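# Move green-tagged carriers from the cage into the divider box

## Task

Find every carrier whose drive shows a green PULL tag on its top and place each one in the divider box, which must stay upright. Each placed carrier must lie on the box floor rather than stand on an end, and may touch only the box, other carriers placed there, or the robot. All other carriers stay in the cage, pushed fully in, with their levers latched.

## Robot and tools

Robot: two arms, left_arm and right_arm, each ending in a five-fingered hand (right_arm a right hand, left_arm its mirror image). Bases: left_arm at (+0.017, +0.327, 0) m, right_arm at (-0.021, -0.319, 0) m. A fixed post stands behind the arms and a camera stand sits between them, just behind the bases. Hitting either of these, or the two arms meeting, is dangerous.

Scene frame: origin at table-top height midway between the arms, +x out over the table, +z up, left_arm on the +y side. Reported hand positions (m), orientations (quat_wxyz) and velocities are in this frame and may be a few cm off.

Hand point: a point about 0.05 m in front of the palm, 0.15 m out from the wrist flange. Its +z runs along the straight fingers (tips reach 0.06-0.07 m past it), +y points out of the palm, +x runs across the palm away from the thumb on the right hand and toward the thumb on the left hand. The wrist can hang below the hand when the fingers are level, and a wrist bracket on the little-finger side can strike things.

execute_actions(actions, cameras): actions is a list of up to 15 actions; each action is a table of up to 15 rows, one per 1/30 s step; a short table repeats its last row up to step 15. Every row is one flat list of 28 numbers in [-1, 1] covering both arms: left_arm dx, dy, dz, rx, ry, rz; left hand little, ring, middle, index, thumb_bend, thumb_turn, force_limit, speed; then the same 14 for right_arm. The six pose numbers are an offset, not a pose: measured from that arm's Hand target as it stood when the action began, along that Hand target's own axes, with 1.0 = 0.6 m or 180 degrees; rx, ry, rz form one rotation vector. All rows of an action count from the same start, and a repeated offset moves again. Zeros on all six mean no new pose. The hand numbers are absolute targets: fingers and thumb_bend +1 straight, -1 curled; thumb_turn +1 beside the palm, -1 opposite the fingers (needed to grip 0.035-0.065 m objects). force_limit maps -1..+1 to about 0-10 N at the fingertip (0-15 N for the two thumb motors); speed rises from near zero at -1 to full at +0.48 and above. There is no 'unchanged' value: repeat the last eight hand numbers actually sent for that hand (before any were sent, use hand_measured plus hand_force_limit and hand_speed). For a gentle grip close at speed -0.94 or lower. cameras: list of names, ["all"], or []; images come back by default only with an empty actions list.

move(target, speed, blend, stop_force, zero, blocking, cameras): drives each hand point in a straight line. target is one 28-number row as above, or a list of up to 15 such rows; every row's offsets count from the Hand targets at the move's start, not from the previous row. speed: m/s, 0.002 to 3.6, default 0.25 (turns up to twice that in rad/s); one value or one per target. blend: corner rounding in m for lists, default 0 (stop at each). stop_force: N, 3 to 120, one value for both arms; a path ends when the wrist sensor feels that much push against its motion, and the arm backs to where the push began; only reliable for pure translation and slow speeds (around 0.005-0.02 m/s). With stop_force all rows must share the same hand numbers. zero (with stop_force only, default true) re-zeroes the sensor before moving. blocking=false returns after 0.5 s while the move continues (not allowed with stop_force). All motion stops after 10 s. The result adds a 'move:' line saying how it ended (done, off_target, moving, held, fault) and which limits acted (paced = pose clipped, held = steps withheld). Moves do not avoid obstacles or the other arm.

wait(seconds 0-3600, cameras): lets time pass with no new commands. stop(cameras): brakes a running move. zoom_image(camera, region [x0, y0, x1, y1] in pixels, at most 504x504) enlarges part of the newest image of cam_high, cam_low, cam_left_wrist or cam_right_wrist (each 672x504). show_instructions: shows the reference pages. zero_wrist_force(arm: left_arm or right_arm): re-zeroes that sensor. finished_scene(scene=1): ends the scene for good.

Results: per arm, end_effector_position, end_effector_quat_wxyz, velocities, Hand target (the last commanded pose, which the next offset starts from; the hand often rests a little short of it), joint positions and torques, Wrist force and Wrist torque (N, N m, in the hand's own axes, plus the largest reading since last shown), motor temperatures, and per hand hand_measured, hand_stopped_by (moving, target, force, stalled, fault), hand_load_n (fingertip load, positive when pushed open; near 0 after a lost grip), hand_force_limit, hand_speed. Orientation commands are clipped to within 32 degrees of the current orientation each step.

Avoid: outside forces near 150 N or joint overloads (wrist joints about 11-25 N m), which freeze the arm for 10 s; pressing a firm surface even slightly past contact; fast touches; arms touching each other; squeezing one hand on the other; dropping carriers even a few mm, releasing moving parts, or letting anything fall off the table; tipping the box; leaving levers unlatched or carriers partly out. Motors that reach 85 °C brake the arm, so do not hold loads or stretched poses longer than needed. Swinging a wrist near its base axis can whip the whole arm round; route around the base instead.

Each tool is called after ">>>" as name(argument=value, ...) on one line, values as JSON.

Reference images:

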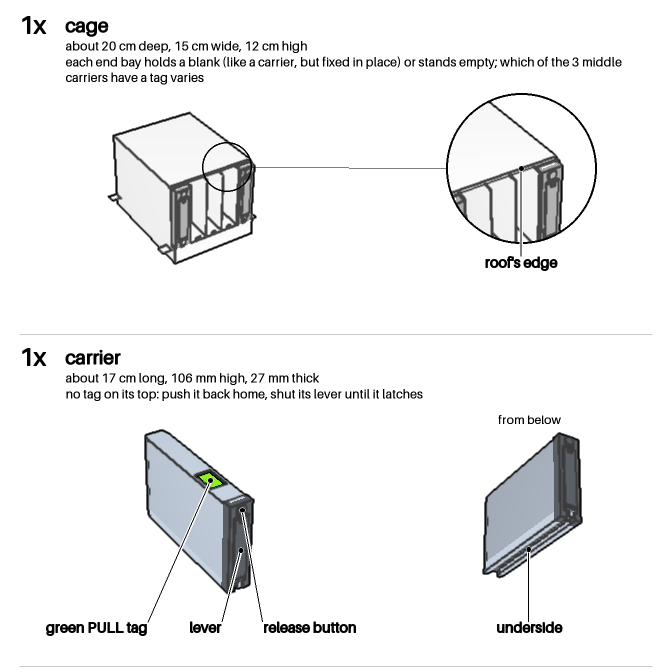

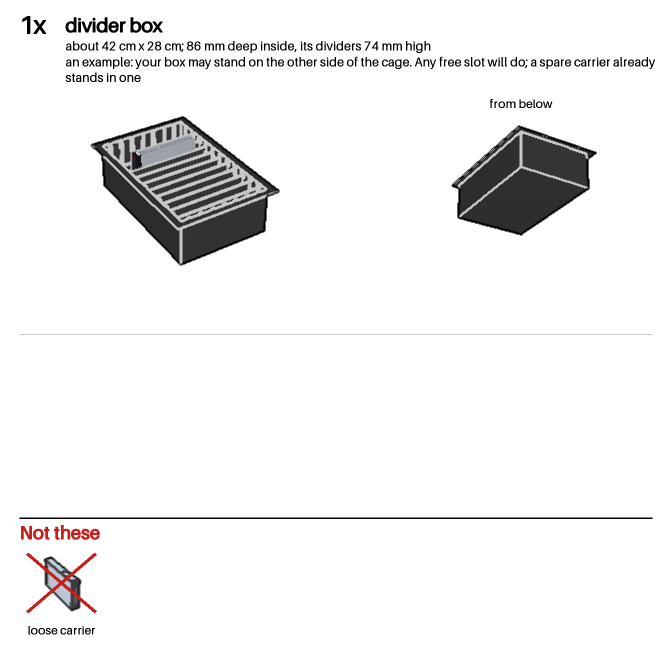

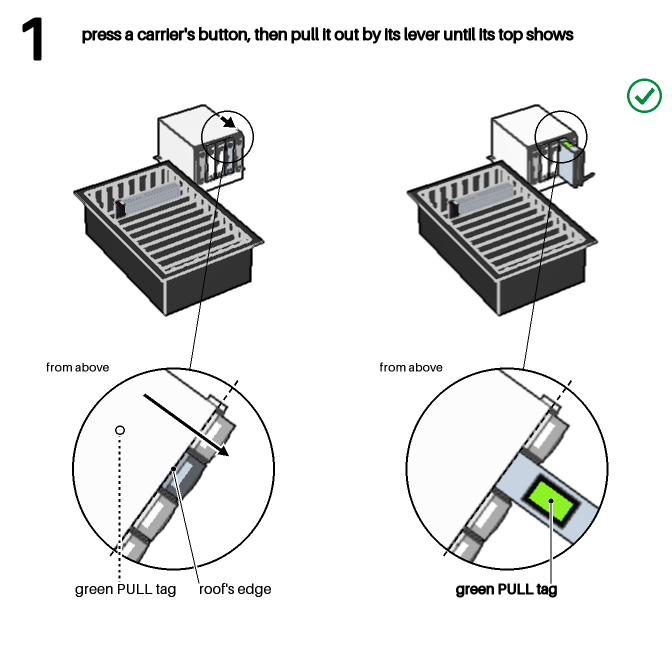

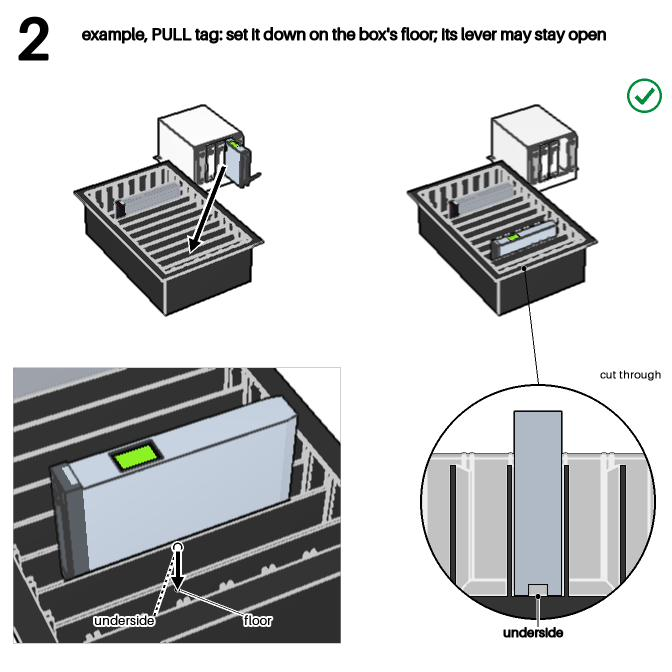

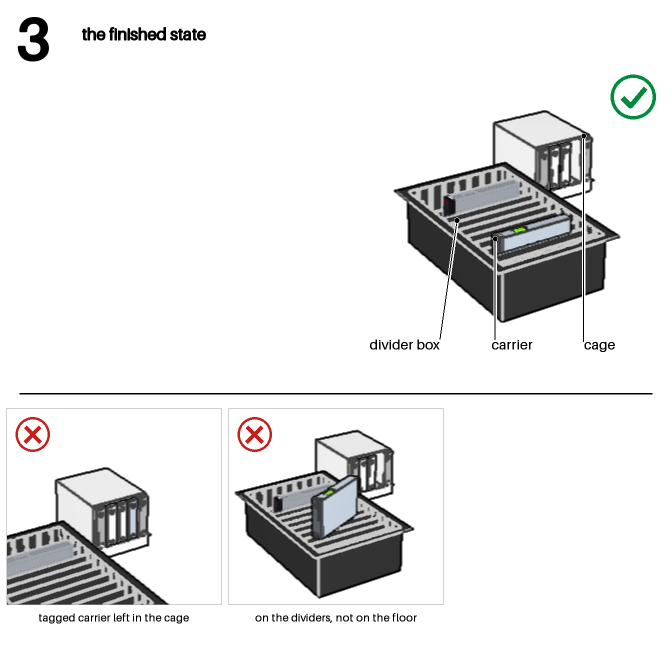

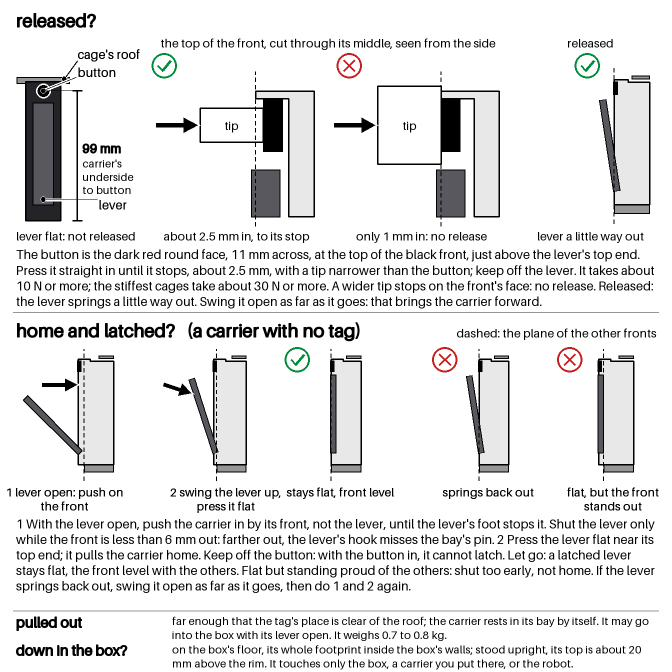

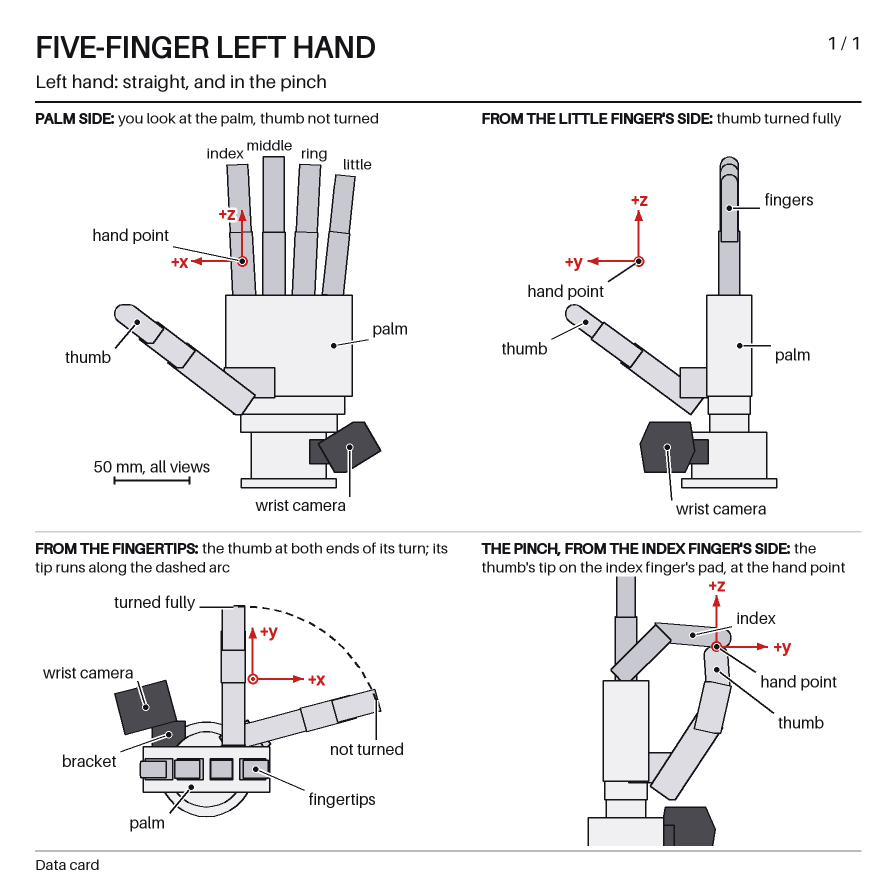

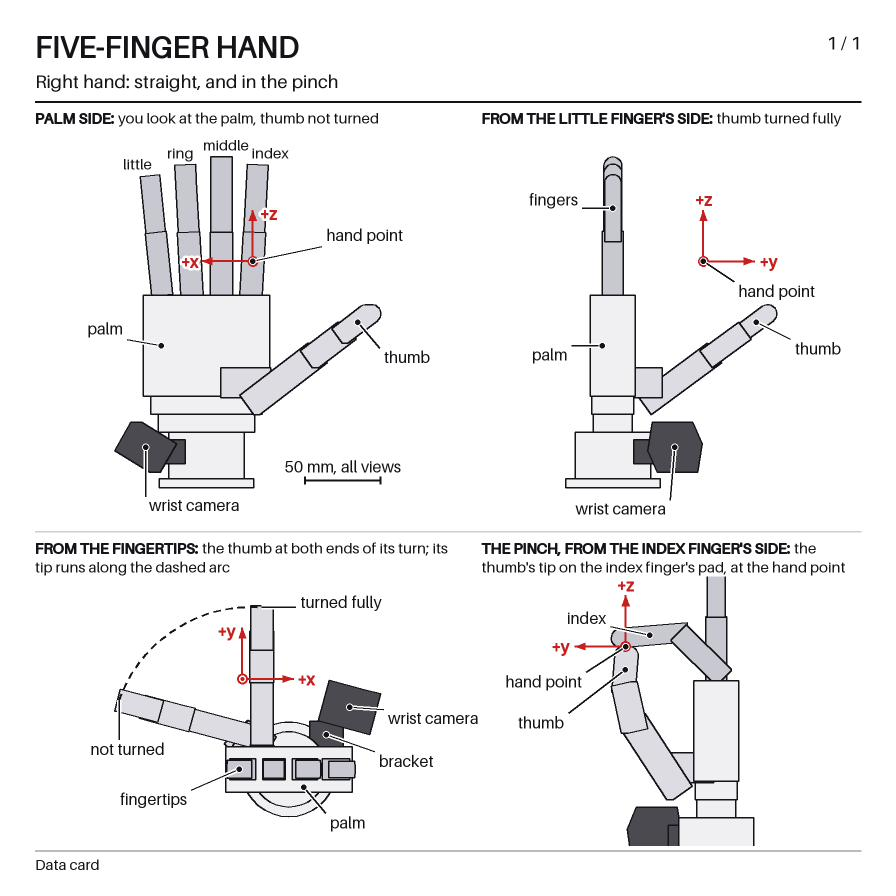

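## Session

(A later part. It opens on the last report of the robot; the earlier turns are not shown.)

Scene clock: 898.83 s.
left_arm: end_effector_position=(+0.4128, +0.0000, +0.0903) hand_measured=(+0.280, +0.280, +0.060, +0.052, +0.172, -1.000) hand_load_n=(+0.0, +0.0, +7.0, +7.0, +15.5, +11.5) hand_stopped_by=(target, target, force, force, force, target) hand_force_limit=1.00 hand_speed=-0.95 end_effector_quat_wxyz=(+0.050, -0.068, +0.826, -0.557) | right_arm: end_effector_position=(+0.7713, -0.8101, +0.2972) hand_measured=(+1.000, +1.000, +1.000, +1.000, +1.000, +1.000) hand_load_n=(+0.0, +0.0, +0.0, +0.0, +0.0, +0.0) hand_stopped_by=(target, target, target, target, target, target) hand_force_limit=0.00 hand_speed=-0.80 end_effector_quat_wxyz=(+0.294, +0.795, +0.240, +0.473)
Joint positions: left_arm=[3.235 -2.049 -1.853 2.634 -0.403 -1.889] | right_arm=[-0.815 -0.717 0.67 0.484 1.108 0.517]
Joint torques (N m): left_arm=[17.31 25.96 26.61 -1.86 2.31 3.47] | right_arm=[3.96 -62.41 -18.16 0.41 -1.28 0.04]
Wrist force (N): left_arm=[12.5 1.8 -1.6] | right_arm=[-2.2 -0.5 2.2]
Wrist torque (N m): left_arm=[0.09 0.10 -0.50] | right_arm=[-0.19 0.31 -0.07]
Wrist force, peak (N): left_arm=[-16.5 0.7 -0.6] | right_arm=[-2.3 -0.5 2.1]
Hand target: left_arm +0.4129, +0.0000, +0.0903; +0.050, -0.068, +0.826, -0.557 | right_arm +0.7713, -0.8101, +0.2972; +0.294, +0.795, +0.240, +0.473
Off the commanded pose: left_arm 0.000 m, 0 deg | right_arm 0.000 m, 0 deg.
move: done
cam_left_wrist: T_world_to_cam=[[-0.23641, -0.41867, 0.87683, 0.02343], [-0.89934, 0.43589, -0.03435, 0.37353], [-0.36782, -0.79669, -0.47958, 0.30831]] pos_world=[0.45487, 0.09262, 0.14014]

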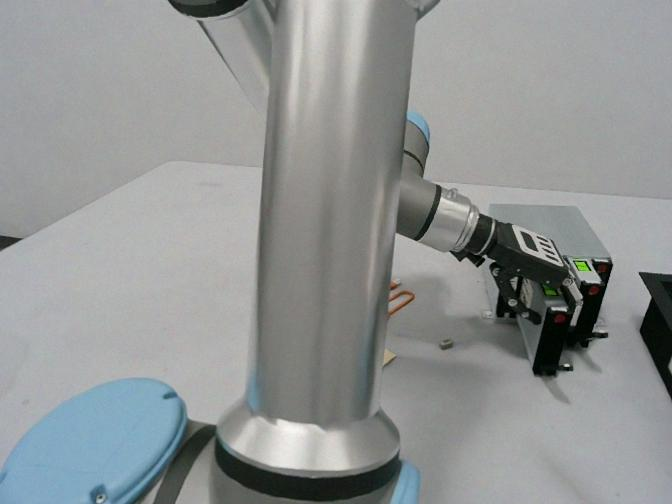

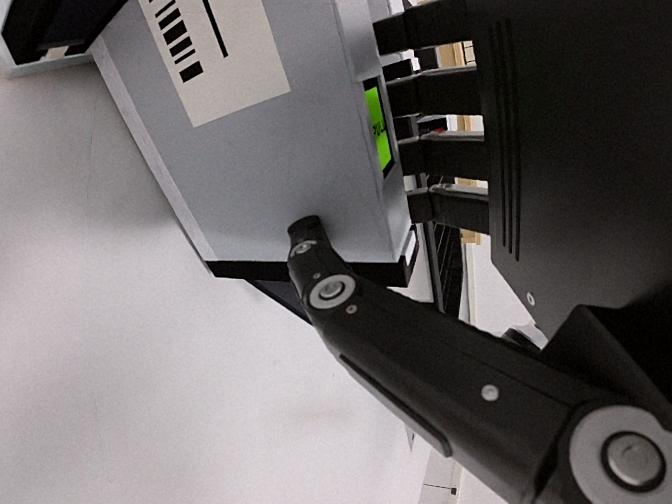

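>>> move(target=[0.0008,0,0,0,0,0,0.28,0.28,0.28,0.28,0.5,-1,0.3,-0.2,0,0,0,0,0,0,1,1,1,1,1,1,0,-0.8], speed=0.01)

>>> move(target=[[0,-0.108,-0.0438,0,0,0,0.28,0.28,0.28,0.28,0.5,-1,0.3,-0.2,0,0,0,0,0,0,1,1,1,1,1,1,0,-0.8],[-0.1,-0.108,-0.0438,0,0,0,0.28,0.28,0.28,0.28,0.5,-1,0.3,-0.2,0,0,0,0,0,0,1,1,1,1,1,1,0,-0.8]], speed=0.15, cameras=["cam_left_wrist","cam_low"])

>>> zoom_image(camera="cam_left_wrist", region=[0, 0, 300, 300])

>>> zoom_image(camera="cam_left_wrist", region=[80, 60, 230, 210])

Scene clock: 908.80 s.
left_arm: end_effector_position=(+0.4125, +0.0000, +0.0903) hand_measured=(+0.280, +0.280, +0.280, +0.280, +0.500, -1.000) hand_load_n=(+0.0, +0.0, +0.0, +0.0, +0.0, +0.0) hand_stopped_by=(target, target, target, target, target, target) hand_force_limit=0.30 hand_speed=-0.20 end_effector_quat_wxyz=(+0.051, -0.068, +0.826, -0.557) | right_arm: end_effector_position=(+0.7713, -0.8101, +0.2972) hand_measured=(+1.000, +1.000, +1.000, +1.000, +1.000, +1.000) hand_load_n=(+0.0, +0.0, +0.0, +0.0, +0.0, +0.0) hand_stopped_by=(target, target, target, target, target, target) hand_force_limit=0.00 hand_speed=-0.80 end_effector_quat_wxyz=(+0.294, +0.795, +0.240, +0.473)
Joint positions: left_arm=[3.235 -2.048 -1.855 2.635 -0.403 -1.89] | right_arm=[-0.815 -0.717 0.67 0.484 1.108 0.517]
Joint torques (N m): left_arm=[-10.73 39.42 2.23 0.28 0.73 -2.55] | right_arm=[4.68 -62.71 -18.01 0.43 -1.25 0.08]
Wrist force (N): left_arm=[-1.0 0.1 1.0] | right_arm=[-2.2 -0.7 2.1]
Wrist torque (N m): left_arm=[-0.04 0.22 -0.38] | right_arm=[-0.21 0.31 -0.08]
Wrist force, peak (N): left_arm=[12.8 2.1 -1.2] | right_arm=[-2.3 -0.4 2.1]
Hand target: left_arm +0.4124, -0.0001, +0.0903; +0.050, -0.068, +0.826, -0.557 | right_arm +0.7713, -0.8101, +0.2972; +0.294, +0.795, +0.240, +0.473
Off the commanded pose: left_arm 0.000 m, 0 deg | right_arm 0.000 m, 0 deg.
move: done

Scene clock: 910.60 s.
left_arm: end_effector_position=(+0.4710, +0.0100, +0.1607) hand_measured=(+0.280, +0.280, +0.280, +0.280, +0.500, -1.000) hand_load_n=(+0.0, +0.0, +0.0, +0.0, +0.0, +0.0) hand_stopped_by=(target, target, target, target, target, target) hand_force_limit=0.30 hand_speed=-0.20 end_effector_quat_wxyz=(+0.051, -0.068, +0.826, -0.557) | right_arm: end_effector_position=(+0.7713, -0.8101, +0.2972) hand_measured=(+1.000, +1.000, +1.000, +1.000, +1.000, +1.000) hand_load_n=(+0.0, +0.0, +0.0, +0.0, +0.0, +0.0) hand_stopped_by=(target, target, target, target, target, target) hand_force_limit=0.00 hand_speed=-0.80 end_effector_quat_wxyz=(+0.294, +0.795, +0.240, +0.473)
Joint positions: left_arm=[3.252 -2.062 -1.618 2.374 -0.399 -1.849] | right_arm=[-0.815 -0.717 0.67 0.484 1.108 0.517]
Joint torques (N m): left_arm=[-10.6 27.19 23.95 -4.42 3.24 2.5] | right_arm=[4.11 -62.56 -18.53 0.36 -1.27 0.05]
Wrist force (N): left_arm=[-1.1 0.1 1.1] | right_arm=[-2.1 -0.5 2.1]
Wrist torque (N m): left_arm=[-0.01 0.21 -0.42] | right_arm=[-0.19 0.30 -0.07]
Wrist force, peak (N): left_arm=[-1.2 1.1 1.4] | right_arm=[-2.2 -0.7 2.2]
Hand target: left_arm +0.4710, +0.0100, +0.1607; +0.050, -0.068, +0.826, -0.557 | right_arm +0.7713, -0.8101, +0.2972; +0.294, +0.795, +0.240, +0.473
Off the commanded pose: left_arm 0.000 m, 0 deg | right_arm 0.000 m, 0 deg.
move: done
cam_left_wrist: T_world_to_cam=[[-0.23634, -0.41873, 0.87682, -0.02036], [-0.89939, 0.43579, -0.03432, 0.42383], [-0.36773, -0.79672, -0.4796, 0.37145]] pos_world=[0.51297, 0.10272, 0.21055]
Images, in order (width x height): cam_low 672x504, cam_left_wrist 672x504.

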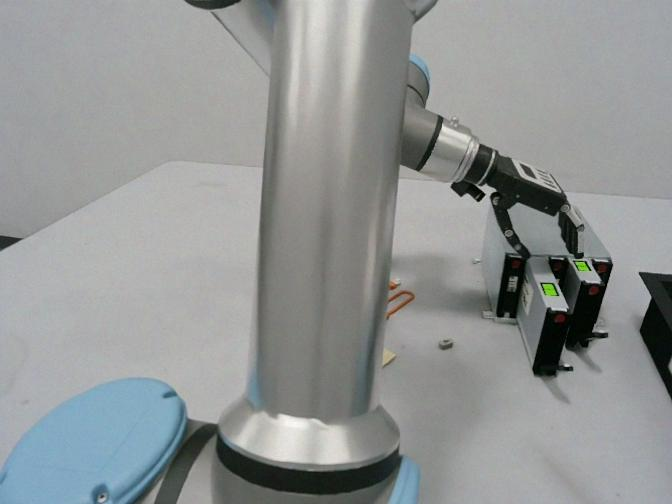

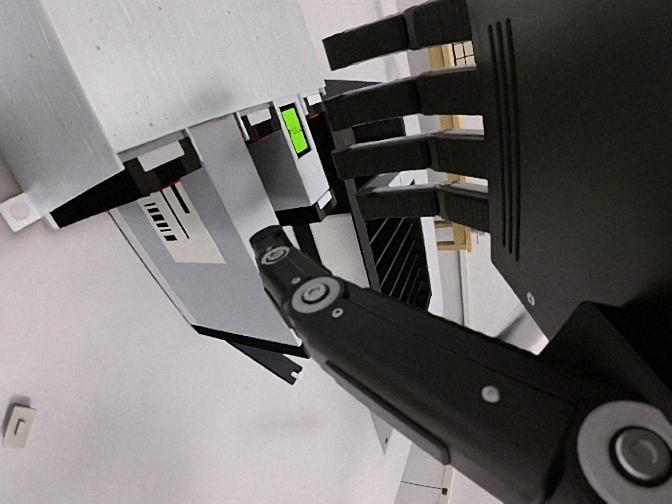

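Scaled by 1.680 from the camera's image (finer frame: 960x720).

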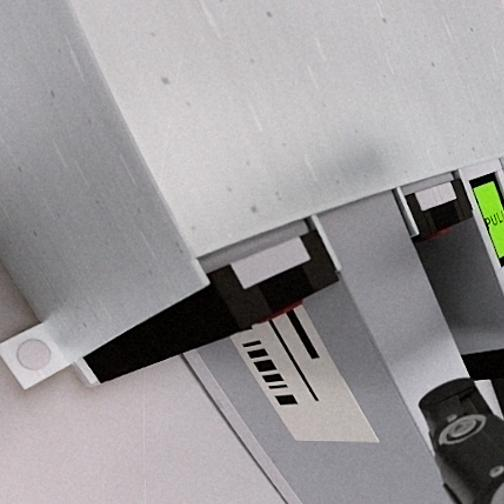

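Scaled by 3.360 from the camera's image (finer frame: 960x720).

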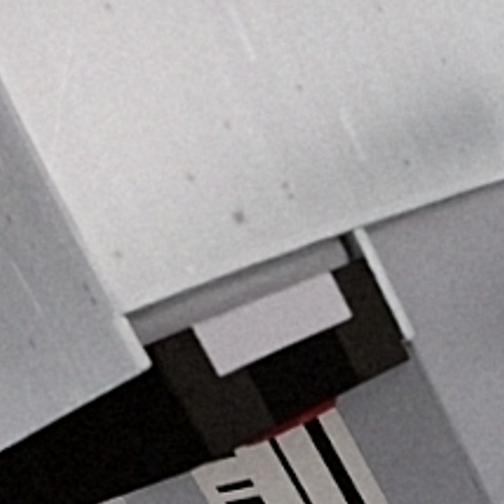

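>>> zoom_image(camera="cam_left_wrist", region=[170, 85, 270, 160])

Scaled by 5.040 from the camera's image (finer frame: 960x720).

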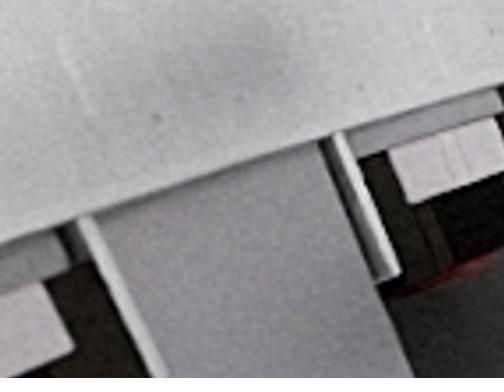

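>>> move(target=[[0.105,0,0,0,0,0,0.28,0.28,0.28,0.28,0.5,-1,0.3,-0.2,0,0,0,0,0,0,1,1,1,1,1,1,0,-0.8],[0.105,0.109,0.0442,0,0,0,0.28,0.28,0.28,0.28,0.5,-1,0.3,-0.2,0,0,0,0,0,0,1,1,1,1,1,1,0,-0.8]], speed=0.12)

>>> move(target=[0,0,0,0,0,0,0.28,0.28,-0.06,-0.06,-0.06,-1,0.4,-0.93,0,0,0,0,0,0,1,1,1,1,1,1,0,-0.8])

>>> wait(seconds=1.5)

>>> move(target=[0,0,0,0,0,0,0.28,0.28,-0.06,-0.06,-0.2,-1,1,-0.95,0,0,0,0,0,0,1,1,1,1,1,1,0,-0.8])

>>> wait(seconds=2)

Scene clock: 919.57 s.
left_arm: end_effector_position=(+0.4095, -0.0006, +0.0897) hand_measured=(+0.280, +0.280, +0.280, +0.280, +0.500, -1.000) hand_load_n=(+0.0, +0.0, +0.0, +0.0, +0.0, +0.0) hand_stopped_by=(target, target, target, target, target, target) hand_force_limit=0.30 hand_speed=-0.20 end_effector_quat_wxyz=(+0.050, -0.068, +0.826, -0.557) | right_arm: end_effector_position=(+0.7713, -0.8101, +0.2972) hand_measured=(+1.000, +1.000, +1.000, +1.000, +1.000, +1.000) hand_load_n=(+0.0, +0.0, +0.0, +0.0, +0.0, +0.0) hand_stopped_by=(target, target, target, target, target, target) hand_force_limit=0.00 hand_speed=-0.80 end_effector_quat_wxyz=(+0.294, +0.795, +0.240, +0.473)
Joint positions: left_arm=[3.234 -2.044 -1.864 2.641 -0.404 -1.892] | right_arm=[-0.815 -0.717 0.67 0.484 1.108 0.517]
Joint torques (N m): left_arm=[-13.6 23.46 3.05 0.08 2.52 -2.56] | right_arm=[4.16 -62.79 -18.05 0.37 -1.26 0.07]
Wrist force (N): left_arm=[-1.1 0.2 1.3] | right_arm=[-2.0 -0.2 1.7]
Wrist torque (N m): left_arm=[-0.03 0.22 -0.32] | right_arm=[-0.12 0.30 -0.06]
Wrist force, peak (N): left_arm=[-1.7 0.1 1.1] | right_arm=[-2.1 -0.6 2.3]
Hand target: left_arm +0.4095, -0.0006, +0.0896; +0.050, -0.068, +0.826, -0.557 | right_arm +0.7713, -0.8101, +0.2972; +0.294, +0.795, +0.240, +0.473
Off the commanded pose: left_arm 0.000 m, 0 deg | right_arm 0.000 m, 0 deg.
move: done

Scene clock: 922.73 s.
left_arm: end_effector_position=(+0.4094, -0.0006, +0.0896) hand_measured=(+0.280, +0.280, +0.060, +0.052, +0.204, -1.000) hand_load_n=(+0.0, +0.0, +7.5, +7.0, +10.5, +0.5) hand_stopped_by=(target, target, force, force, force, target) hand_force_limit=0.40 hand_speed=-0.93 end_effector_quat_wxyz=(+0.050, -0.068, +0.826, -0.557) | right_arm: end_effector_position=(+0.7713, -0.8101, +0.2972) hand_measured=(+1.000, +1.000, +1.000, +1.000, +1.000, +1.000) hand_load_n=(+0.0, +0.0, +0.0, +0.0, +0.0, +0.0) hand_stopped_by=(target, target, target, target, target, target) hand_force_limit=0.00 hand_speed=-0.80 end_effector_quat_wxyz=(+0.294, +0.795, +0.240, +0.473)
Joint positions: left_arm=[3.234 -2.044 -1.864 2.642 -0.404 -1.892] | right_arm=[-0.815 -0.717 0.67 0.484 1.108 0.517]
Joint torques (N m): left_arm=[6.83 27.7 2.68 -4.79 -0.01 -2.59] | right_arm=[4.33 -62.36 -18.31 0.45 -1.33 0.09]
Wrist force (N): left_arm=[-2.1 0.5 6.5] | right_arm=[-2.0 -0.4 2.1]
Wrist torque (N m): left_arm=[0.14 0.23 -0.34] | right_arm=[-0.17 0.29 -0.06]
Wrist force, peak (N): left_arm=[-2.6 -3.5 10.0] | right_arm=[-2.4 -0.6 2.1]
Hand target: left_arm +0.4095, -0.0006, +0.0896; +0.050, -0.068, +0.826, -0.557 | right_arm +0.7713, -0.8101, +0.2972; +0.294, +0.795, +0.240, +0.473
Off the commanded pose: left_arm 0.000 m, 0 deg | right_arm 0.000 m, 0 deg.
move: done

Scene clock: 924.23 s.
left_arm: end_effector_position=(+0.4095, -0.0006, +0.0896) hand_measured=(+0.280, +0.280, +0.060, +0.052, +0.204, -1.000) hand_load_n=(+0.0, +0.0, +7.0, +7.0, +10.5, +0.0) hand_stopped_by=(target, target, force, force, force, target) hand_force_limit=0.40 hand_speed=-0.93 end_effector_quat_wxyz=(+0.050, -0.068, +0.826, -0.557) | right_arm: end_effector_position=(+0.7713, -0.8101, +0.2972) hand_measured=(+1.000, +1.000, +1.000, +1.000, +1.000, +1.000) hand_load_n=(+0.0, +0.0, +0.0, +0.0, +0.0, +0.0) hand_stopped_by=(target, target, target, target, target, target) hand_force_limit=0.00 hand_speed=-0.80 end_effector_quat_wxyz=(+0.294, +0.795, +0.240, +0.473)
Joint positions: left_arm=[3.234 -2.044 -1.864 2.642 -0.404 -1.892] | right_arm=[-0.815 -0.717 0.67 0.484 1.108 0.517]
Joint torques (N m): left_arm=[10.48 29.59 2.42 -4.86 1.47 -2.42] | right_arm=[3.84 -63.05 -17.67 0.38 -1.25 0.05]
Wrist force (N): left_arm=[-1.9 0.5 6.3] | right_arm=[-1.8 -0.7 2.0]
Wrist torque (N m): left_arm=[0.16 0.19 -0.33] | right_arm=[-0.21 0.25 -0.06]
Wrist force, peak (N): left_arm=[-2.3 0.3 6.5] | right_arm=[-2.2 -0.5 2.2]
Hand target: left_arm +0.4095, -0.0006, +0.0896; +0.050, -0.068, +0.826, -0.557 | right_arm +0.7713, -0.8101, +0.2972; +0.294, +0.795, +0.240, +0.473
Off the commanded pose: left_arm 0.000 m, 0 deg | right_arm 0.000 m, 0 deg.
wait: 1.50 s; at rest by 0.17 s

Scene clock: 924.83 s.
left_arm: end_effector_position=(+0.4095, -0.0006, +0.0896) hand_measured=(+0.280, +0.280, +0.060, +0.052, +0.180, -1.000) hand_load_n=(+0.0, +0.0, +7.0, +7.5, +14.5, +0.5) hand_stopped_by=(target, target, force, force, force, target) hand_force_limit=1.00 hand_speed=-0.95 end_effector_quat_wxyz=(+0.050, -0.068, +0.826, -0.557) | right_arm: end_effector_position=(+0.7713, -0.8101, +0.2972) hand_measured=(+1.000, +1.000, +1.000, +1.000, +1.000, +1.000) hand_load_n=(+0.0, +0.0, +0.0, +0.0, +0.0, +0.0) hand_stopped_by=(target, target, target, target, target, target) hand_force_limit=0.00 hand_speed=-0.80 end_effector_quat_wxyz=(+0.294, +0.795, +0.240, +0.473)
Joint positions: left_arm=[3.234 -2.044 -1.864 2.642 -0.404 -1.892] | right_arm=[-0.815 -0.717 0.67 0.484 1.108 0.517]
Joint torques (N m): left_arm=[10.37 30.21 2.22 -4.69 2.08 -2.43] | right_arm=[3.61 -63.08 -18.09 0.39 -1.28 0.02]
Wrist force (N): left_arm=[-2.2 1.3 4.5] | right_arm=[-2.0 -0.4 2.0]
Wrist torque (N m): left_arm=[0.19 0.22 -0.36] | right_arm=[-0.17 0.29 -0.06]
Wrist force, peak (N): left_arm=[-2.3 0.3 6.5] | right_arm=[-2.2 -0.6 2.1]
Hand target: left_arm +0.4095, -0.0006, +0.0896; +0.050, -0.068, +0.826, -0.557 | right_arm +0.7713, -0.8101, +0.2972; +0.294, +0.795, +0.240, +0.473
Off the commanded pose: left_arm 0.000 m, 0 deg | right_arm 0.000 m, 0 deg.
move: done

Scene clock: 926.83 s.
left_arm: end_effector_position=(+0.4095, -0.0006, +0.0896) hand_measured=(+0.280, +0.280, +0.060, +0.052, +0.180, -1.000) hand_load_n=(+0.0, +0.0, +7.5, +7.0, +15.0, +0.5) hand_stopped_by=(target, target, force, force, force, target) hand_force_limit=1.00 hand_speed=-0.95 end_effector_quat_wxyz=(+0.050, -0.068, +0.826, -0.557) | right_arm: end_effector_position=(+0.7713, -0.8101, +0.2972) hand_measured=(+1.000, +1.000, +1.000, +1.000, +1.000, +1.000) hand_load_n=(+0.0, +0.0, +0.0, +0.0, +0.0, +0.5) hand_stopped_by=(target, target, target, target, target, target) hand_force_limit=0.00 hand_speed=-0.80 end_effector_quat_wxyz=(+0.294, +0.795, +0.240, +0.473)
Joint positions: left_arm=[3.234 -2.044 -1.864 2.642 -0.404 -1.892] | right_arm=[-0.815 -0.717 0.67 0.484 1.108 0.517]
Joint torques (N m): left_arm=[10.46 32.73 2.55 -4.73 2.97 -2.35] | right_arm=[4.32 -62.46 -17.54 0.47 -1.31 0.05]
Wrist force (N): left_arm=[-1.9 1.5 4.7] | right_arm=[-2.1 -0.4 2.0]
Wrist torque (N m): left_arm=[0.22 0.17 -0.35] | right_arm=[-0.17 0.30 -0.07]
Wrist force, peak (N): left_arm=[-2.1 1.8 4.8] | right_arm=[-2.4 -0.5 2.1]
Hand target: left_arm +0.4095, -0.0006, +0.0896; +0.050, -0.068, +0.826, -0.557 | right_arm +0.7713, -0.8101, +0.2972; +0.294, +0.795, +0.240, +0.473
Off the commanded pose: left_arm 0.000 m, 0 deg | right_arm 0.000 m, 0 deg.
wait: 2.00 s; at rest by 0.17 s

>>> move(target=[0,-0.00022,0.00012,0,0,0,0.28,0.28,-0.06,-0.06,-0.2,-1,1,-0.95,0,0,0,0,0,0,1,1,1,1,1,1,0,-0.8], speed=0.005)

>>> move(target=[0,-0.00037,0.00093,0,0,0,0.28,0.28,-0.06,-0.06,-0.2,-1,1,-0.95,0,0,0,0,0,0,1,1,1,1,1,1,0,-0.8], speed=0.005)

>>> move(target=[0,-0.00037,0.00093,0,0,0,0.28,0.28,-0.06,-0.06,-0.2,-1,1,-0.95,0,0,0,0,0,0,1,1,1,1,1,1,0,-0.8], speed=0.005)

Scene clock: 930.07 s.
left_arm: end_effector_position=(+0.4095, -0.0007, +0.0897) hand_measured=(+0.280, +0.280, +0.060, +0.052, +0.180, -1.000) hand_load_n=(+0.0, +0.0, +7.0, +7.0, +14.5, +0.5) hand_stopped_by=(target, target, force, force, force, target) hand_force_limit=1.00 hand_speed=-0.95 end_effector_quat_wxyz=(+0.050, -0.068, +0.826, -0.557) | right_arm: end_effector_position=(+0.7713, -0.8101, +0.2972) hand_measured=(+1.000, +1.000, +1.000, +1.000, +1.000, +1.000) hand_load_n=(+0.0, +0.0, +0.0, +0.0, +0.0, +0.0) hand_stopped_by=(target, target, target, target, target, target) hand_force_limit=0.00 hand_speed=-0.80 end_effector_quat_wxyz=(+0.294, +0.795, +0.240, +0.473)
Joint positions: left_arm=[3.234 -2.044 -1.863 2.642 -0.404 -1.893] | right_arm=[-0.815 -0.717 0.67 0.484 1.108 0.517]
Joint torques (N m): left_arm=[-12.56 40.69 20 -0.36 0.45 -2.64] | right_arm=[3.67 -62.69 -17.93 0.47 -1.22 0.08]
Wrist force (N): left_arm=[-1.9 3.7 4.4] | right_arm=[-2.1 -0.4 1.9]
Wrist torque (N m): left_arm=[0.28 0.15 -0.38] | right_arm=[-0.15 0.31 -0.06]
Wrist force, peak (N): left_arm=[-3.3 3.3 5.4] | right_arm=[-2.4 -0.5 2.1]
Hand target: left_arm +0.4095, -0.0007, +0.0897; +0.050, -0.068, +0.826, -0.557 | right_arm +0.7713, -0.8101, +0.2972; +0.294, +0.795, +0.240, +0.473
Off the commanded pose: left_arm 0.000 m, 0 deg | right_arm 0.000 m, 0 deg.
move: done

Scene clock: 930.57 s.
left_arm: end_effector_position=(+0.4096, -0.0013, +0.0897) hand_measured=(+0.280, +0.280, +0.060, +0.052, +0.180, -1.000) hand_load_n=(+0.0, +0.0, +5.5, +6.0, +16.0, +0.5) hand_stopped_by=(target, target, force, force, force, target) hand_force_limit=1.00 hand_speed=-0.95 end_effector_quat_wxyz=(+0.050, -0.068, +0.826, -0.557) | right_arm: end_effector_position=(+0.7713, -0.8101, +0.2972) hand_measured=(+1.000, +1.000, +1.000, +1.000, +1.000, +1.000) hand_load_n=(+0.0, +0.0, +0.0, -0.5, +0.0, +0.0) hand_stopped_by=(target, target, target, target, target, target) hand_force_limit=0.00 hand_speed=-0.80 end_effector_quat_wxyz=(+0.294, +0.795, +0.240, +0.473)
Joint positions: left_arm=[3.232 -2.044 -1.863 2.644 -0.404 -1.896] | right_arm=[-0.815 -0.717 0.67 0.484 1.108 0.517]
Joint torques (N m): left_arm=[-16.53 37.91 21.13 0.84 0.9 -2.51] | right_arm=[3.59 -63.03 -17.72 0.37 -1.18 0.12]
Wrist force (N): left_arm=[0.5 3.0 -9.7] | right_arm=[-2.1 -0.3 1.9]
Wrist torque (N m): left_arm=[0.23 -0.17 -0.33] | right_arm=[-0.15 0.30 -0.06]
Wrist force, peak (N): left_arm=[0.5 3.0 -9.7] | right_arm=[-2.2 -0.3 2.1]
Hand target: left_arm +0.4096, -0.0013, +0.0897; +0.050, -0.068, +0.826, -0.557 | right_arm +0.7713, -0.8101, +0.2972; +0.294, +0.795, +0.240, +0.473
Off the commanded pose: left_arm 0.000 m, 0 deg | right_arm 0.000 m, 0 deg.
move: done

Scene clock: 931.07 s.
left_arm: end_effector_position=(+0.4097, -0.0019, +0.0897) hand_measured=(+0.280, +0.280, +0.060, +0.052, +0.180, -1.000) hand_load_n=(+0.0, +0.0, +3.5, +4.0, +17.0, +0.0) hand_stopped_by=(target, target, force, force, force, target) hand_force_limit=1.00 hand_speed=-0.95 end_effector_quat_wxyz=(+0.050, -0.068, +0.826, -0.557) | right_arm: end_effector_position=(+0.7713, -0.8101, +0.2972) hand_measured=(+1.000, +1.000, +1.000, +1.000, +1.000, +1.000) hand_load_n=(+0.0, +0.0, +0.0, +0.0, +0.0, +0.0) hand_stopped_by=(target, target, target, target, target, target) hand_force_limit=0.00 hand_speed=-0.80 end_effector_quat_wxyz=(+0.294, +0.795, +0.240, +0.473)
Joint positions: left_arm=[3.231 -2.043 -1.862 2.647 -0.405 -1.9] | right_arm=[-0.815 -0.717 0.67 0.484 1.108 0.517]
Joint torques (N m): left_arm=[-20.44 35.18 20.05 2.07 1.29 -2.49] | right_arm=[4.14 -63.46 -17.91 0.36 -1.27 0.09]
Wrist force (N): left_arm=[1.3 1.5 -24.6] | right_arm=[-1.8 -0.5 2.3]
Wrist torque (N m): left_arm=[0.12 -0.36 -0.31] | right_arm=[-0.19 0.25 -0.05]
Wrist force, peak (N): left_arm=[1.3 1.5 -24.6] | right_arm=[-2.5 -0.3 2.3]
Hand target: left_arm +0.4097, -0.0019, +0.0897; +0.050, -0.068, +0.826, -0.557 | right_arm +0.7713, -0.8101, +0.2972; +0.294, +0.795, +0.240, +0.473
Off the commanded pose: left_arm 0.000 m, 0 deg | right_arm 0.000 m, 0 deg.
move: done

>>> move(target=[0,0.00074,-0.00186,0,0,0,0.28,0.28,-0.06,-0.06,-0.2,-1,1,-0.95,0,0,0,0,0,0,1,1,1,1,1,1,0,-0.8], speed=0.005, cameras=["cam_left_wrist","cam_low"])

>>> zoom_image(camera="cam_left_wrist", region=[0, 0, 240, 180])

>>> zoom_image(camera="cam_left_wrist", region=[150, 180, 310, 300])

>>> zoom_image(camera="cam_low", region=[500, 310, 620, 390])

Scene clock: 938.77 s.
left_arm: end_effector_position=(+0.4095, -0.0008, +0.0897) hand_measured=(+0.280, +0.280, +0.060, +0.052, +0.180, -1.000) hand_load_n=(+0.0, +0.0, +6.5, +6.5, +15.5, +0.5) hand_stopped_by=(target, target, force, force, force, target) hand_force_limit=1.00 hand_speed=-0.95 end_effector_quat_wxyz=(+0.050, -0.068, +0.826, -0.557) | right_arm: end_effector_position=(+0.7713, -0.8101, +0.2972) hand_measured=(+1.000, +1.000, +1.000, +1.000, +1.000, +1.000) hand_load_n=(+0.0, +0.0, +0.0, +0.0, +0.0, +0.0) hand_stopped_by=(target, target, target, target, target, target) hand_force_limit=0.00 hand_speed=-0.80 end_effector_quat_wxyz=(+0.294, +0.795, +0.240, +0.473)
Joint positions: left_arm=[3.234 -2.044 -1.863 2.642 -0.404 -1.893] | right_arm=[-0.815 -0.717 0.67 0.484 1.108 0.517]
Joint torques (N m): left_arm=[12.34 24.44 2.02 -5.77 3.79 2.18] | right_arm=[3.8 -62.7 -18.07 0.33 -1.25 0.16]
Wrist force (N): left_arm=[-4.0 2.3 1.0] | right_arm=[-1.9 -0.6 2.4]
Wrist torque (N m): left_arm=[0.01 0.15 -0.44] | right_arm=[-0.22 0.26 -0.06]
Wrist force, peak (N): left_arm=[1.2 1.4 -25.3] | right_arm=[-2.3 -0.8 2.2]
Hand target: left_arm +0.4095, -0.0007, +0.0897; +0.050, -0.068, +0.826, -0.557 | right_arm +0.7713, -0.8101, +0.2972; +0.294, +0.795, +0.240, +0.473
Off the commanded pose: left_arm 0.000 m, 0 deg | right_arm 0.000 m, 0 deg.
move: done
cam_left_wrist: T_world_to_cam=[[-0.23644, -0.41867, 0.87682, 0.02287], [-0.89929, 0.43601, -0.03431, 0.37071], [-0.36794, -0.79662, -0.4796, 0.30626]] pos_world=[0.45147, 0.09192, 0.13955]
Images, in order (width x height): cam_low 672x504, cam_left_wrist 672x504.

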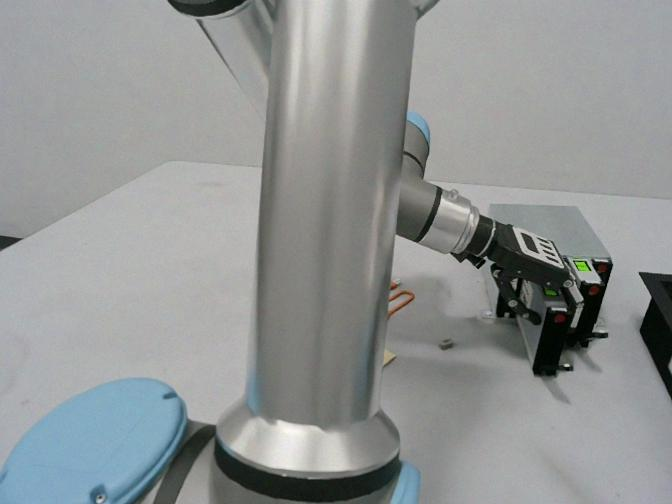

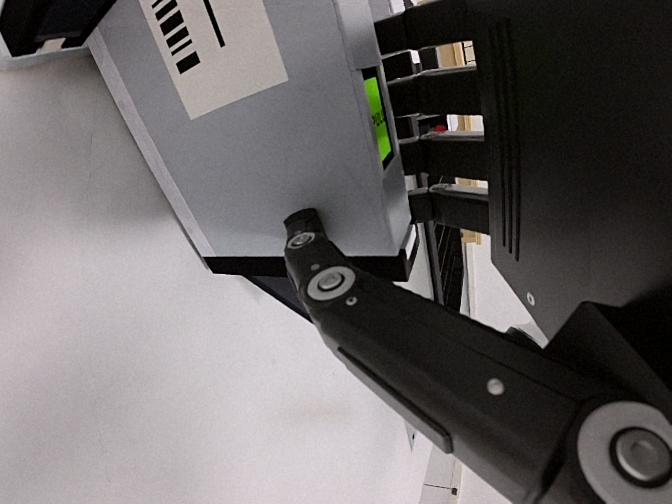

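Scaled by 2.100 from the camera's image (finer frame: 960x720).

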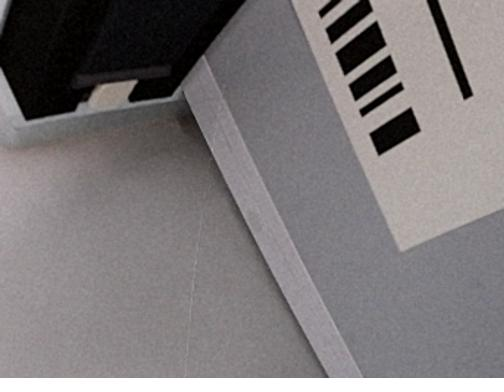

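Scaled by 3.150 from the camera's image (finer frame: 960x720).

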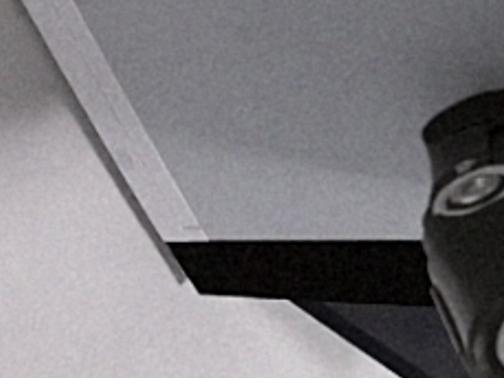

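Scaled by 4.200 from the camera's image (finer frame: 960x720).

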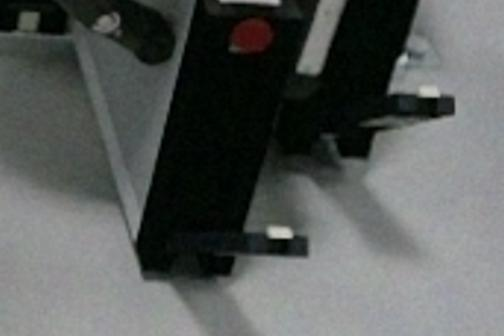

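>>> move(target=[[0.0007,-0.0005,0.00125,0,0,0,0.28,0.28,-0.06,-0.06,-0.2,-1,1,-0.95,0,0,0,0,0,0,1,1,1,1,1,1,0,-0.8],[0.0009,0.0005,-0.00125,0,0,0,0.28,0.28,-0.06,-0.06,-0.2,-1,1,-0.95,0,0,0,0,0,0,1,1,1,1,1,1,0,-0.8],[0.0011,-0.0005,0.00125,0,0,0,0.28,0.28,-0.06,-0.06,-0.2,-1,1,-0.95,0,0,0,0,0,0,1,1,1,1,1,1,0,-0.8],[0.0013,0.0005,-0.00125,0,0,0,0.28,0.28,-0.06,-0.06,-0.2,-1,1,-0.95,0,0,0,0,0,0,1,1,1,1,1,1,0,-0.8],[0.0015,-0.0003,0,0,0,0,0.28,0.28,-0.06,-0.06,-0.2,-1,1,-0.95,0,0,0,0,0,0,1,1,1,1,1,1,0,-0.8]], speed=0.01, blend=0.0002, cameras=["cam_left_wrist","cam_low"])

>>> zoom_image(camera="cam_low", region=[480, 230, 640, 390])

Scene clock: 955.57 s.
left_arm: end_effector_position=(+0.4086, -0.0009, +0.0899) hand_measured=(+0.280, +0.280, +0.060, +0.052, +0.180, -1.000) hand_load_n=(+0.0, +0.0, +7.0, +7.0, +14.5, +0.0) hand_stopped_by=(target, target, force, force, force, target) hand_force_limit=1.00 hand_speed=-0.95 end_effector_quat_wxyz=(+0.050, -0.068, +0.826, -0.557) | right_arm: end_effector_position=(+0.7713, -0.8101, +0.2972) hand_measured=(+1.000, +1.000, +1.000, +1.000, +1.000, +1.000) hand_load_n=(+0.0, +0.5, +0.0, +0.0, +0.0, +0.0) hand_stopped_by=(target, target, target, target, target, target) hand_force_limit=0.00 hand_speed=-0.80 end_effector_quat_wxyz=(+0.294, +0.795, +0.240, +0.473)
Joint positions: left_arm=[3.234 -2.042 -1.866 2.643 -0.404 -1.894] | right_arm=[-0.815 -0.717 0.67 0.484 1.108 0.517]
Joint torques (N m): left_arm=[-13.47 42.04 9.89 -1.23 2.04 -2.94] | right_arm=[3.91 -63.4 -17.8 0.35 -1.31 0.22]
Wrist force (N): left_arm=[-5.8 8.0 5.1] | right_arm=[-2.1 -0.6 2.1]
Wrist torque (N m): left_arm=[0.24 0.01 -0.40] | right_arm=[-0.20 0.30 -0.07]
Wrist force, peak (N): left_arm=[-5.5 9.4 8.1] | right_arm=[-2.4 -0.5 2.2]
Hand target: left_arm +0.4086, -0.0009, +0.0899; +0.050, -0.068, +0.826, -0.557 | right_arm +0.7713, -0.8101, +0.2972; +0.294, +0.795, +0.240, +0.473
Off the commanded pose: left_arm 0.000 m, 0 deg | right_arm 0.000 m, 0 deg.
move: done
cam_left_wrist: T_world_to_cam=[[-0.23626, -0.41866, 0.87687, 0.02231], [-0.89937, 0.43584, -0.03424, 0.37004], [-0.36784, -0.79673, -0.4795, 0.30582]] pos_world=[0.45057, 0.09172, 0.13974]
Images, in order (width x height): cam_low 672x504, cam_left_wrist 672x504.

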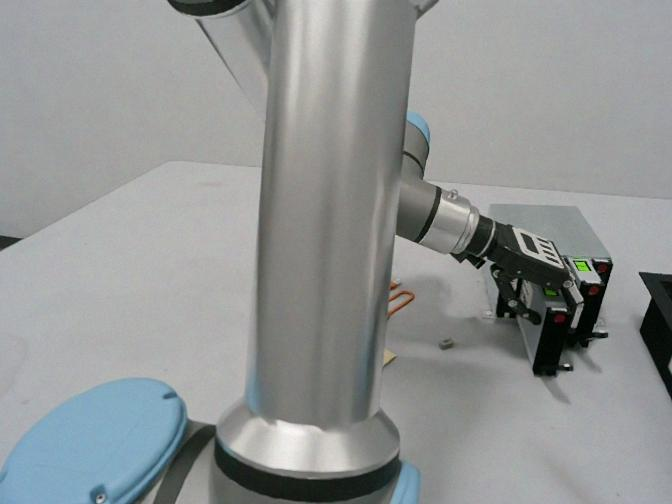

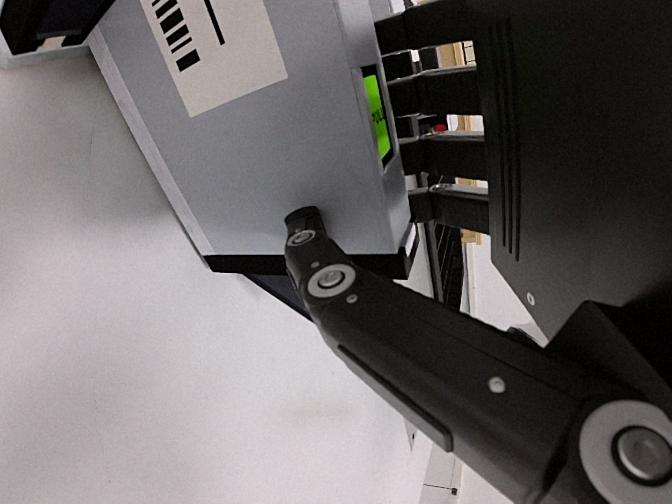

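Scaled by 3.150 from the camera's image (finer frame: 960x720).

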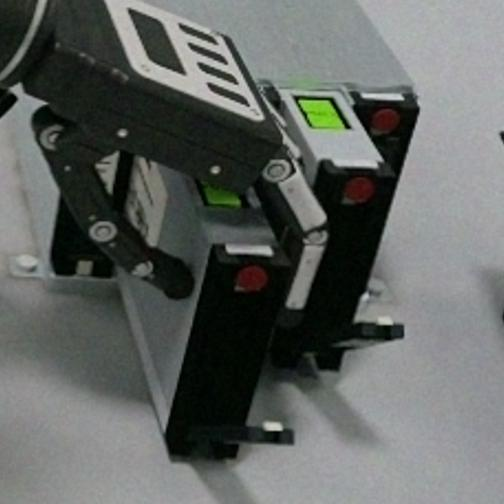

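>>> move(target=[0.0002,-0.00003,0.00006,0,0,0,0.28,0.28,-0.06,-0.06,-0.2,-1,1,-0.95,0,0,0,0,0,0,1,1,1,1,1,1,0,-0.8], speed=0.004)

>>> move(target=[0.0002,-0.0001,0.00003,0,0,0,0.28,0.28,-0.06,-0.06,-0.2,-1,1,-0.95,0,0,0,0,0,0,1,1,1,1,1,1,0,-0.8], speed=0.004)

Scene clock: 965.30 s.
left_arm: end_effector_position=(+0.4085, -0.0010, +0.0899) hand_measured=(+0.280, +0.280, +0.060, +0.052, +0.180, -1.000) hand_load_n=(+0.0, -0.5, +7.0, +7.0, +15.0, +0.0) hand_stopped_by=(target, target, force, force, force, target) hand_force_limit=1.00 hand_speed=-0.95 end_effector_quat_wxyz=(+0.050, -0.068, +0.826, -0.557) | right_arm: end_effector_position=(+0.7713, -0.8101, +0.2972) hand_measured=(+1.000, +1.000, +1.000, +1.000, +1.000, +1.000) hand_load_n=(+0.0, +0.0, +0.0, +0.0, +0.0, +0.0) hand_stopped_by=(target, target, target, target, target, target) hand_force_limit=0.00 hand_speed=-0.80 end_effector_quat_wxyz=(+0.294, +0.795, +0.240, +0.473)
Joint positions: left_arm=[3.233 -2.042 -1.866 2.644 -0.404 -1.894] | right_arm=[-0.815 -0.717 0.67 0.484 1.108 0.517]
Joint torques (N m): left_arm=[-15.77 40.62 0.42 -1.53 1.95 -3.04] | right_arm=[3.84 -63.19 -17.33 0.32 -1.22 0.18]
Wrist force (N): left_arm=[-8.0 6.6 3.0] | right_arm=[-2.0 -0.2 2.0]
Wrist torque (N m): left_arm=[0.18 0.10 -0.41] | right_arm=[-0.13 0.28 -0.05]
Wrist force, peak (N): left_arm=[-8.0 6.6 3.0] | right_arm=[-2.3 -0.5 2.3]
Hand target: left_arm +0.4085, -0.0010, +0.0899; +0.050, -0.068, +0.826, -0.557 | right_arm +0.7713, -0.8101, +0.2972; +0.294, +0.795, +0.240, +0.473
Off the commanded pose: left_arm 0.000 m, 0 deg | right_arm 0.000 m, 0 deg.
move: done

Scene clock: 965.80 s.
left_arm: end_effector_position=(+0.4084, -0.0011, +0.0899) hand_measured=(+0.280, +0.280, +0.060, +0.052, +0.180, -1.000) hand_load_n=(+0.0, +0.0, +7.0, +6.5, +15.0, +0.0) hand_stopped_by=(target, target, force, force, force, target) hand_force_limit=1.00 hand_speed=-0.95 end_effector_quat_wxyz=(+0.050, -0.068, +0.826, -0.557) | right_arm: end_effector_position=(+0.7713, -0.8101, +0.2972) hand_measured=(+1.000, +1.000, +1.000, +1.000, +1.000, +1.000) hand_load_n=(+0.0, +0.0, +0.0, +0.0, +0.0, +0.0) hand_stopped_by=(target, target, target, target, target, target) hand_force_limit=0.00 hand_speed=-0.80 end_effector_quat_wxyz=(+0.294, +0.795, +0.240, +0.473)
Joint positions: left_arm=[3.233 -2.041 -1.866 2.644 -0.404 -1.894] | right_arm=[-0.815 -0.717 0.67 0.484 1.108 0.517]
Joint torques (N m): left_arm=[-15.98 40.2 -0.14 -1.51 1.68 -3] | right_arm=[4.38 -63.54 -17.52 0.42 -1.26 0.16]
Wrist force (N): left_arm=[-7.8 6.0 2.9] | right_arm=[-2.1 -0.6 1.9]
Wrist torque (N m): left_arm=[0.15 0.07 -0.40] | right_arm=[-0.19 0.31 -0.08]
Wrist force, peak (N): left_arm=[-7.9 6.3 3.0] | right_arm=[-2.4 -0.5 2.1]
Hand target: left_arm +0.4084, -0.0011, +0.0899; +0.050, -0.068, +0.826, -0.557 | right_arm +0.7713, -0.8101, +0.2972; +0.294, +0.795, +0.240, +0.473
Off the commanded pose: left_arm 0.000 m, 0 deg | right_arm 0.000 m, 0 deg.
move: done

>>> move(target=[0.0005,-0.0001,0,0,0,0,0.28,0.28,-0.06,-0.06,-0.2,-1,1,-0.95,0,0,0,0,0,0,1,1,1,1,1,1,0,-0.8], speed=0.004)

>>> move(target=[0.0005,-0.0002,0,0,0,0,0.28,0.28,-0.06,-0.06,-0.2,-1,1,-0.95,0,0,0,0,0,0,1,1,1,1,1,1,0,-0.8], speed=0.004)

Scene clock: 967.57 s.
left_arm: end_effector_position=(+0.4081, -0.0011, +0.0900) hand_measured=(+0.280, +0.280, +0.060, +0.052, +0.180, -1.000) hand_load_n=(+0.0, +0.0, +7.0, +6.5, +15.5, +0.0) hand_stopped_by=(target, target, force, force, force, target) hand_force_limit=1.00 hand_speed=-0.95 end_effector_quat_wxyz=(+0.050, -0.068, +0.826, -0.557) | right_arm: end_effector_position=(+0.7713, -0.8101, +0.2972) hand_measured=(+1.000, +1.000, +1.000, +1.000, +1.000, +1.000) hand_load_n=(+0.0, +0.0, +0.0, +0.0, +0.0, +0.0) hand_stopped_by=(target, target, target, target, target, target) hand_force_limit=0.00 hand_speed=-0.80 end_effector_quat_wxyz=(+0.294, +0.795, +0.240, +0.473)
Joint positions: left_arm=[3.233 -2.041 -1.867 2.644 -0.404 -1.895] | right_arm=[-0.815 -0.717 0.67 0.484 1.108 0.517]
Joint torques (N m): left_arm=[-15.87 40.73 -0.25 -1.5 1.54 -3.01] | right_arm=[3.62 -63.48 -17.5 0.39 -1.3 0.2]
Wrist force (N): left_arm=[-7.6 4.9 3.0] | right_arm=[-2.1 -0.4 1.9]
Wrist torque (N m): left_arm=[0.13 0.05 -0.38] | right_arm=[-0.17 0.30 -0.07]
Wrist force, peak (N): left_arm=[-8.0 6.6 2.9] | right_arm=[-2.5 -0.5 2.2]
Hand target: left_arm +0.4081, -0.0011, +0.0900; +0.050, -0.068, +0.826, -0.557 | right_arm +0.7713, -0.8101, +0.2972; +0.294, +0.795, +0.240, +0.473
Off the commanded pose: left_arm 0.000 m, 0 deg | right_arm 0.000 m, 0 deg.
move: done

Scene clock: 968.07 s.
left_arm: end_effector_position=(+0.4078, -0.0012, +0.0901) hand_measured=(+0.280, +0.280, +0.060, +0.052, +0.180, -1.000) hand_load_n=(+0.0, +0.0, +6.0, +6.5, +16.0, -1.5) hand_stopped_by=(target, target, force, force, force, target) hand_force_limit=1.00 hand_speed=-0.95 end_effector_quat_wxyz=(+0.050, -0.068, +0.826, -0.557) | right_arm: end_effector_position=(+0.7713, -0.8101, +0.2972) hand_measured=(+1.000, +1.000, +1.000, +1.000, +1.000, +1.000) hand_load_n=(+0.0, +0.0, +0.0, +0.0, +0.0, +0.0) hand_stopped_by=(target, target, target, target, target, target) hand_force_limit=0.00 hand_speed=-0.80 end_effector_quat_wxyz=(+0.294, +0.795, +0.240, +0.473)
Joint positions: left_arm=[3.233 -2.04 -1.868 2.645 -0.404 -1.895] | right_arm=[-0.815 -0.717 0.67 0.484 1.108 0.517]
Joint torques (N m): left_arm=[-15.89 40.82 0.52 -1.75 1.79 -3.1] | right_arm=[3.91 -62.93 -17.52 0.39 -1.27 0.3]
Wrist force (N): left_arm=[-8.5 7.0 4.5] | right_arm=[-2.1 -0.7 1.9]
Wrist torque (N m): left_arm=[0.24 0.15 -0.43] | right_arm=[-0.20 0.31 -0.08]
Wrist force, peak (N): left_arm=[-8.5 7.0 4.5] | right_arm=[-2.4 -0.2 1.9]
Hand target: left_arm +0.4078, -0.0012, +0.0901; +0.050, -0.068, +0.826, -0.557 | right_arm +0.7713, -0.8101, +0.2972; +0.294, +0.795, +0.240, +0.473
Off the commanded pose: left_arm 0.000 m, 0 deg | right_arm 0.000 m, 0 deg.
move: done


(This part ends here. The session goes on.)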